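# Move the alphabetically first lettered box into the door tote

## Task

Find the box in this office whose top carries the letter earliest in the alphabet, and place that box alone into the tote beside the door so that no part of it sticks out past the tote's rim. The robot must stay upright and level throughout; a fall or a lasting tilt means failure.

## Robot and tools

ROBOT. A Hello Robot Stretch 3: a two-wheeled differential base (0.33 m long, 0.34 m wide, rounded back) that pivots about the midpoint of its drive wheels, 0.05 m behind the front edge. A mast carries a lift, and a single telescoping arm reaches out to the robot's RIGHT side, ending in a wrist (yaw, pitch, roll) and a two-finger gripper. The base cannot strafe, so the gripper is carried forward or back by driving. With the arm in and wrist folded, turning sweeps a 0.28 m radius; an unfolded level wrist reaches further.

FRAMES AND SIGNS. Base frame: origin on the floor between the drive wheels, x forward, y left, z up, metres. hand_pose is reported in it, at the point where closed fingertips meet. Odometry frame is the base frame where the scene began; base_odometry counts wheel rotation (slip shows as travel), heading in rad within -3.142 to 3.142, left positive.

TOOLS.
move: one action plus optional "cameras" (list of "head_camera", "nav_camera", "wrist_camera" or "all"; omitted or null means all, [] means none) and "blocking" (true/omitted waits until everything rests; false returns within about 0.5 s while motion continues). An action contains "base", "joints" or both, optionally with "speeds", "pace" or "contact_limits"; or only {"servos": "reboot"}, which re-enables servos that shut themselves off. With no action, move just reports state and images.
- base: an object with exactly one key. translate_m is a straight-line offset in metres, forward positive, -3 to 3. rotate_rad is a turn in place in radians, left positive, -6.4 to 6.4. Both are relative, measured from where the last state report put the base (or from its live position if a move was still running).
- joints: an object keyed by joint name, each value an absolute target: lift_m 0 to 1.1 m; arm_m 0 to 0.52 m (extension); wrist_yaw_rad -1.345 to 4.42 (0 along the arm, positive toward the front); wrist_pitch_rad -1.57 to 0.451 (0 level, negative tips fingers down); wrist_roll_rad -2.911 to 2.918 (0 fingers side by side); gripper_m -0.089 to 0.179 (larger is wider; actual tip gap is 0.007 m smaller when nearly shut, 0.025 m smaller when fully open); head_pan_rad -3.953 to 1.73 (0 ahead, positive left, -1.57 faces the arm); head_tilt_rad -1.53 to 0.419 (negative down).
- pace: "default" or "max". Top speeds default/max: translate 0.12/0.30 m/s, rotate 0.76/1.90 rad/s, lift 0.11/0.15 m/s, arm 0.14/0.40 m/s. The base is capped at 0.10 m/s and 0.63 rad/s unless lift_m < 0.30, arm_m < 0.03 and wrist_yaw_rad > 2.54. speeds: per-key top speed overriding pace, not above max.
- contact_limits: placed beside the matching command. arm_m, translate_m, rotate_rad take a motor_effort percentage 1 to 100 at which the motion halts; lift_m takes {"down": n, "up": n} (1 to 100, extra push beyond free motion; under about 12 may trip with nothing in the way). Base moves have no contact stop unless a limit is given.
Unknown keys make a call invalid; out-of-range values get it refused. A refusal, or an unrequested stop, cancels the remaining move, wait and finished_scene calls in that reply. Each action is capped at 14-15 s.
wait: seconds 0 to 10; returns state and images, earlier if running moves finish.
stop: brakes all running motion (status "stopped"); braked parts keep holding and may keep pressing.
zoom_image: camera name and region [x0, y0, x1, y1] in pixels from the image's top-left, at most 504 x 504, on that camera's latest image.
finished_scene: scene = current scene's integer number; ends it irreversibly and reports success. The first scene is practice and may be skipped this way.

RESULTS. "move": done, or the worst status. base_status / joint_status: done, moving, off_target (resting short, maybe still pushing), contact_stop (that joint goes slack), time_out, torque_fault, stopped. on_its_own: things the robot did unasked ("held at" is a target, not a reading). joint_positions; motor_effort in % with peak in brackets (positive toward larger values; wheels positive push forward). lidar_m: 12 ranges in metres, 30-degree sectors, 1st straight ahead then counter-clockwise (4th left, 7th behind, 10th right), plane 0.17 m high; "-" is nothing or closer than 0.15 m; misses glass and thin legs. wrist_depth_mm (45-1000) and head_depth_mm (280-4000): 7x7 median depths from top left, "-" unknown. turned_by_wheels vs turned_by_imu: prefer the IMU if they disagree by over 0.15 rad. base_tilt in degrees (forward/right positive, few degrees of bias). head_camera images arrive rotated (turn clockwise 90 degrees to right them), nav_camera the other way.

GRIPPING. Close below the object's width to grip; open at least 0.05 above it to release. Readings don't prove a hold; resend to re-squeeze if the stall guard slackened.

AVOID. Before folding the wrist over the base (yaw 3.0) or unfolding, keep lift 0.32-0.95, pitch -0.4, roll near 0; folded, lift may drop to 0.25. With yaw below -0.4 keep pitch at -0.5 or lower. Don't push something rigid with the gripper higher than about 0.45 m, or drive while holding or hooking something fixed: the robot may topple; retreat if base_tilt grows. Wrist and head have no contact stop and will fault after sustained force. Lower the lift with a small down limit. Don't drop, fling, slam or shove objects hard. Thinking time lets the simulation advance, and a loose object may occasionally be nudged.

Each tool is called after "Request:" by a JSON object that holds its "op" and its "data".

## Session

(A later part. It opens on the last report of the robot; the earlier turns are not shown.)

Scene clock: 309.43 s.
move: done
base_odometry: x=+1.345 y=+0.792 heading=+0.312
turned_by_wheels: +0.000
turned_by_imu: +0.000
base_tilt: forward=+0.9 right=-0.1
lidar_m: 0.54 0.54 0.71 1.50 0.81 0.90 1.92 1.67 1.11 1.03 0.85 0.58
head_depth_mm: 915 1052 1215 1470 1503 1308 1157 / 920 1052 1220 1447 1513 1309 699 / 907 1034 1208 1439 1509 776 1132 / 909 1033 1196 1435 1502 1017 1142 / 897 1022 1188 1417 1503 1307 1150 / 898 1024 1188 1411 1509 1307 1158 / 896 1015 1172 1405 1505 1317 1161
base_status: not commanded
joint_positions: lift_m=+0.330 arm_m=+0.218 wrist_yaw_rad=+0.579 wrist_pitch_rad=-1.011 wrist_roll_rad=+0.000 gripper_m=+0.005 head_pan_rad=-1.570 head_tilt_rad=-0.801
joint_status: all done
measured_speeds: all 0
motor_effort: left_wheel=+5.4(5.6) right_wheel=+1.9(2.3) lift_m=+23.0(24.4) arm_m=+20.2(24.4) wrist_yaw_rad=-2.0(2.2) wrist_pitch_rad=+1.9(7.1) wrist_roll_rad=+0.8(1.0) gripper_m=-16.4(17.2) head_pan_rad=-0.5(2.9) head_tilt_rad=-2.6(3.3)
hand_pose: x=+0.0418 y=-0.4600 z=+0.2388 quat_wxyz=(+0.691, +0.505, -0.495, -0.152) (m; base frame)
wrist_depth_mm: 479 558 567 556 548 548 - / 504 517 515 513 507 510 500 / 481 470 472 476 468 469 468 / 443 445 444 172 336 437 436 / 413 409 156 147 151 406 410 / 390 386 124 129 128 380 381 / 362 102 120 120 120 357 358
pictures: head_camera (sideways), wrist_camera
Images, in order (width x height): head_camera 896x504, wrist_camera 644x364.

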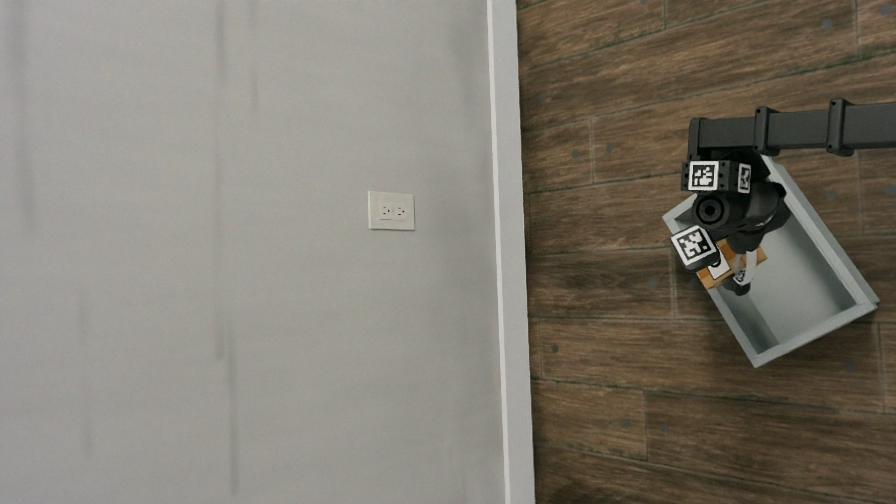

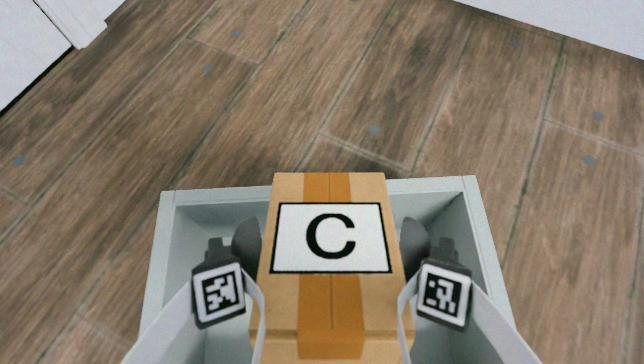

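Request:
{"op": "move", "data": {"joints": {"lift_m": 0.19}, "cameras": ["wrist_camera"]}}

Request:
{"op": "move", "data": {"joints": {"lift_m": 0.11}, "speeds": {"lift_m": 0.035}, "contact_limits": {"lift_m": {"down": 13}}, "cameras": ["wrist_camera"]}}

Scene clock: 316.47 s.
move: done
base_odometry: x=+1.345 y=+0.792 heading=+0.312
turned_by_wheels: +0.000
turned_by_imu: +0.001
base_tilt: forward=+1.0 right=-0.2
lidar_m: 0.54 0.54 0.71 1.51 0.81 0.90 1.92 1.67 1.11 1.03 0.85 0.58
head_depth_mm: 919 1049 1212 1472 1505 1316 1165 / 918 1046 1224 1443 1508 1310 1145 / 910 1040 1204 1431 1502 1287 888 / 907 1031 1200 1434 1512 1229 1118 / 901 1031 1197 1411 1511 1309 1144 / 899 1021 1177 1410 1500 1316 1153 / 896 1011 1178 1401 1505 1307 1170
base_status: not commanded
joint_positions: lift_m=+0.190 arm_m=+0.218 wrist_yaw_rad=+0.579 wrist_pitch_rad=-1.011 wrist_roll_rad=+0.000 gripper_m=+0.005 head_pan_rad=-1.570 head_tilt_rad=-0.801
joint_status: all done
measured_speeds: all 0
motor_effort: left_wheel=+5.3(5.6) right_wheel=+1.6(2.2) lift_m=+21.9(28.8) arm_m=+6.2(11.9) wrist_yaw_rad=-1.9(2.4) wrist_pitch_rad=+2.1(2.2) wrist_roll_rad=+0.8(1.0) gripper_m=-16.3(17.4) head_pan_rad=-0.5(2.8) head_tilt_rad=-0.6(2.3)
hand_pose: x=+0.0417 y=-0.4599 z=+0.0988 quat_wxyz=(+0.691, +0.505, -0.495, -0.152) (m; base frame)
wrist_depth_mm: 370 367 368 363 366 363 366 / 341 341 343 345 340 340 335 / 179 193 198 202 207 211 308 / - 239 250 172 249 - 283 / - - 148 147 149 - - / - - 124 129 129 - - / - - 120 120 120 - -
pictures: wrist_camera
Images, in order (width x height): wrist_camera 644x364.

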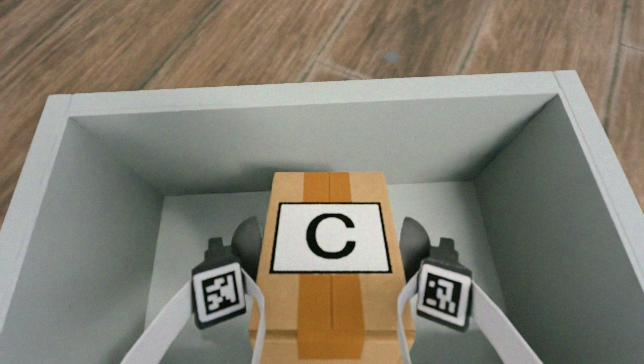

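Scene clock: 319.13 s.
move: contact_stop
base_odometry: x=+1.345 y=+0.792 heading=+0.312
turned_by_wheels: +0.000
turned_by_imu: +0.000
base_tilt: forward=+0.9 right=-0.2
lidar_m: 0.54 0.54 0.71 1.50 0.81 0.90 1.92 1.67 1.11 1.02 0.85 0.58
head_depth_mm: 922 1048 1222 1473 1507 1311 1162 / 914 1044 1214 1456 1498 1314 1160 / 905 1033 1207 1434 1515 1291 910 / 907 1032 1204 1437 1497 1259 1111 / 904 1023 1198 1420 1503 1315 1148 / 897 1023 1180 1423 1507 1310 1160 / 892 1018 1178 1398 1506 1312 1163
base_status: not commanded
joint_positions: lift_m=+0.113 arm_m=+0.218 wrist_yaw_rad=+0.578 wrist_pitch_rad=-0.976 wrist_roll_rad=+0.000 gripper_m=+0.005 head_pan_rad=-1.570 head_tilt_rad=-0.801
joint_status: lift_m contact_stop (moved -0.077 of -0.080)
measured_speeds: all 0
on_its_own: lift_m is slack since a contact_stop
motor_effort: left_wheel=+5.1(5.6) right_wheel=+1.9(2.2) lift_m=+24.4(24.4) arm_m=-1.9(5.8) wrist_yaw_rad=-1.4(2.3) wrist_pitch_rad=-4.7(6.1) wrist_roll_rad=+0.9(1.2) gripper_m=-16.4(17.3) head_pan_rad=+0.0(2.3) head_tilt_rad=-1.1(2.2)
contact_limits: lift_m down 13 (down: maximum 72; up: maximum 65)
hand_pose: x=+0.0460 y=-0.4667 z=+0.0255 quat_wxyz=(+0.693, +0.496, -0.504, -0.140) (m; base frame)
wrist_depth_mm: - 122 128 128 129 132 134 / 144 146 147 152 156 156 154 / 167 180 185 179 191 196 - / - - - 156 156 - - / - 194 152 144 149 192 - / - 184 131 135 128 182 - / - 169 169 129 167 168 170
pictures: wrist_camera
Images, in order (width x height): wrist_camera 644x364.

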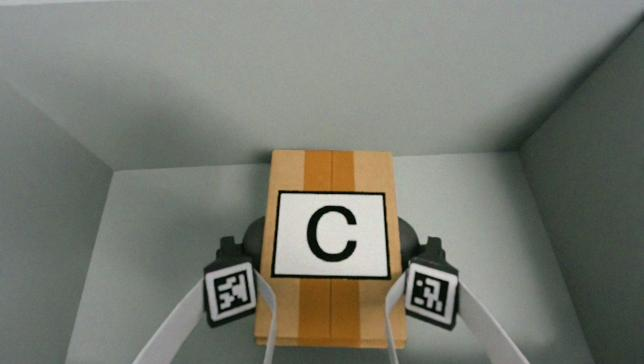

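Request:
{"op": "move", "data": {"joints": {"gripper_m": 0.13}, "cameras": []}}

Request:
{"op": "move", "data": {"joints": {"lift_m": 0.33}, "cameras": ["wrist_camera"]}}

Request:
{"op": "finished_scene", "data": {"scene": 2}}

Scene clock: 330.23 s.
move: done
base_odometry: x=+1.345 y=+0.792 heading=+0.312
turned_by_wheels: +0.000
turned_by_imu: +0.001
base_tilt: forward=+0.9 right=-0.1
lidar_m: 0.54 0.54 0.71 1.50 0.81 0.90 1.92 1.66 1.11 1.03 0.85 0.58
head_depth_mm: 921 1047 1220 1461 1509 1306 1166 / 913 1042 1213 1456 1512 1317 1160 / 909 1034 1199 1447 1514 1287 906 / 906 1024 1202 1432 1496 1260 1113 / 908 1030 1191 1420 1526 1307 1145 / 900 1019 1184 1408 1502 1310 1161 / 890 1015 1179 1406 1494 1323 1159
base_status: not commanded
joint_positions: lift_m=+0.113 arm_m=+0.218 wrist_yaw_rad=+0.578 wrist_pitch_rad=-1.005 wrist_roll_rad=+0.000 gripper_m=+0.130 head_pan_rad=-1.570 head_tilt_rad=-0.801
joint_status: all done
measured_speeds: all 0
on_its_own: lift_m is slack since a contact_stop
motor_effort: left_wheel=+5.0(5.2) right_wheel=+1.8(2.3) lift_m=+25.6(26.0) arm_m=-15.5(15.5) wrist_yaw_rad=-1.1(1.8) wrist_pitch_rad=+0.9(4.8) wrist_roll_rad=+0.7(1.0) gripper_m=-0.1(91.2) head_pan_rad=-0.4(1.6) head_tilt_rad=+0.1(1.9)
contact_limits: lift_m down 13 (down: maximum 72; up: maximum 65)
hand_pose: x=+0.0424 y=-0.4611 z=+0.0221 quat_wxyz=(+0.691, +0.503, -0.496, -0.150) (m; base frame)
wrist_depth_mm: 127 128 131 133 135 138 140 / 151 152 157 160 162 168 162 / 171 190 194 181 194 199 - / - - - 150 151 - - / - 191 189 139 188 186 - / - 125 175 131 134 124 - / - 127 167 164 165 127 103
pictures: none
No camera images: "cameras" was empty.

Scene clock: 333.03 s.
move: done
base_odometry: x=+1.345 y=+0.792 heading=+0.312
turned_by_wheels: +0.000
turned_by_imu: +0.000
base_tilt: forward=+1.0 right=-0.1
lidar_m: 0.54 0.54 0.71 1.50 0.82 0.90 1.92 1.67 1.11 1.03 0.85 0.58
head_depth_mm: 921 1049 1226 1456 1504 1312 1161 / 914 1045 1210 1453 1516 1313 699 / 908 1036 1214 1448 1522 779 1129 / 905 1032 1190 1438 1515 1195 1140 / 901 1021 1191 1423 1507 1304 1140 / 895 1021 1185 1415 1514 1304 1159 / 896 1017 1181 1402 1515 1308 1171
base_status: not commanded
joint_positions: lift_m=+0.330 arm_m=+0.218 wrist_yaw_rad=+0.578 wrist_pitch_rad=-1.006 wrist_roll_rad=+0.000 gripper_m=+0.130 head_pan_rad=-1.570 head_tilt_rad=-0.800
joint_status: all done
measured_speeds: all 0
motor_effort: left_wheel=+5.1(5.3) right_wheel=+1.8(2.2) lift_m=+29.4(33.4) arm_m=-23.4(23.4) wrist_yaw_rad=-1.1(2.0) wrist_pitch_rad=+0.8(1.5) wrist_roll_rad=+0.9(1.1) gripper_m=-0.2(1.2) head_pan_rad=-0.1(1.5) head_tilt_rad=+0.3(2.6)
hand_pose: x=+0.0422 y=-0.4608 z=+0.2393 quat_wxyz=(+0.691, +0.503, -0.496, -0.151) (m; base frame)
wrist_depth_mm: 479 568 567 559 558 545 - / 512 517 516 505 511 508 508 / 480 470 475 469 473 475 472 / 449 440 446 445 446 437 440 / 414 407 349 356 357 402 411 / 385 124 - 333 - 123 382 / - 120 - - - 120 355
pictures: wrist_camera
Images, in order (width x height): wrist_camera 644x364.

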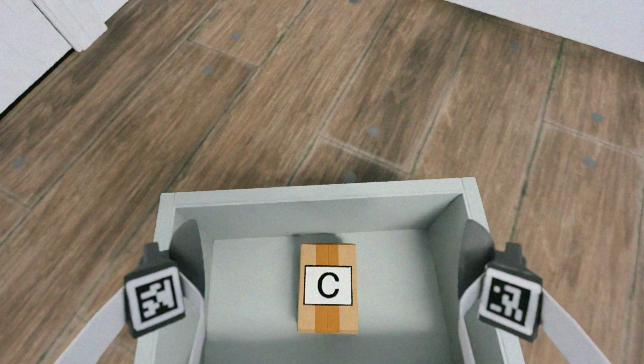

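The scene is finished: the task was done.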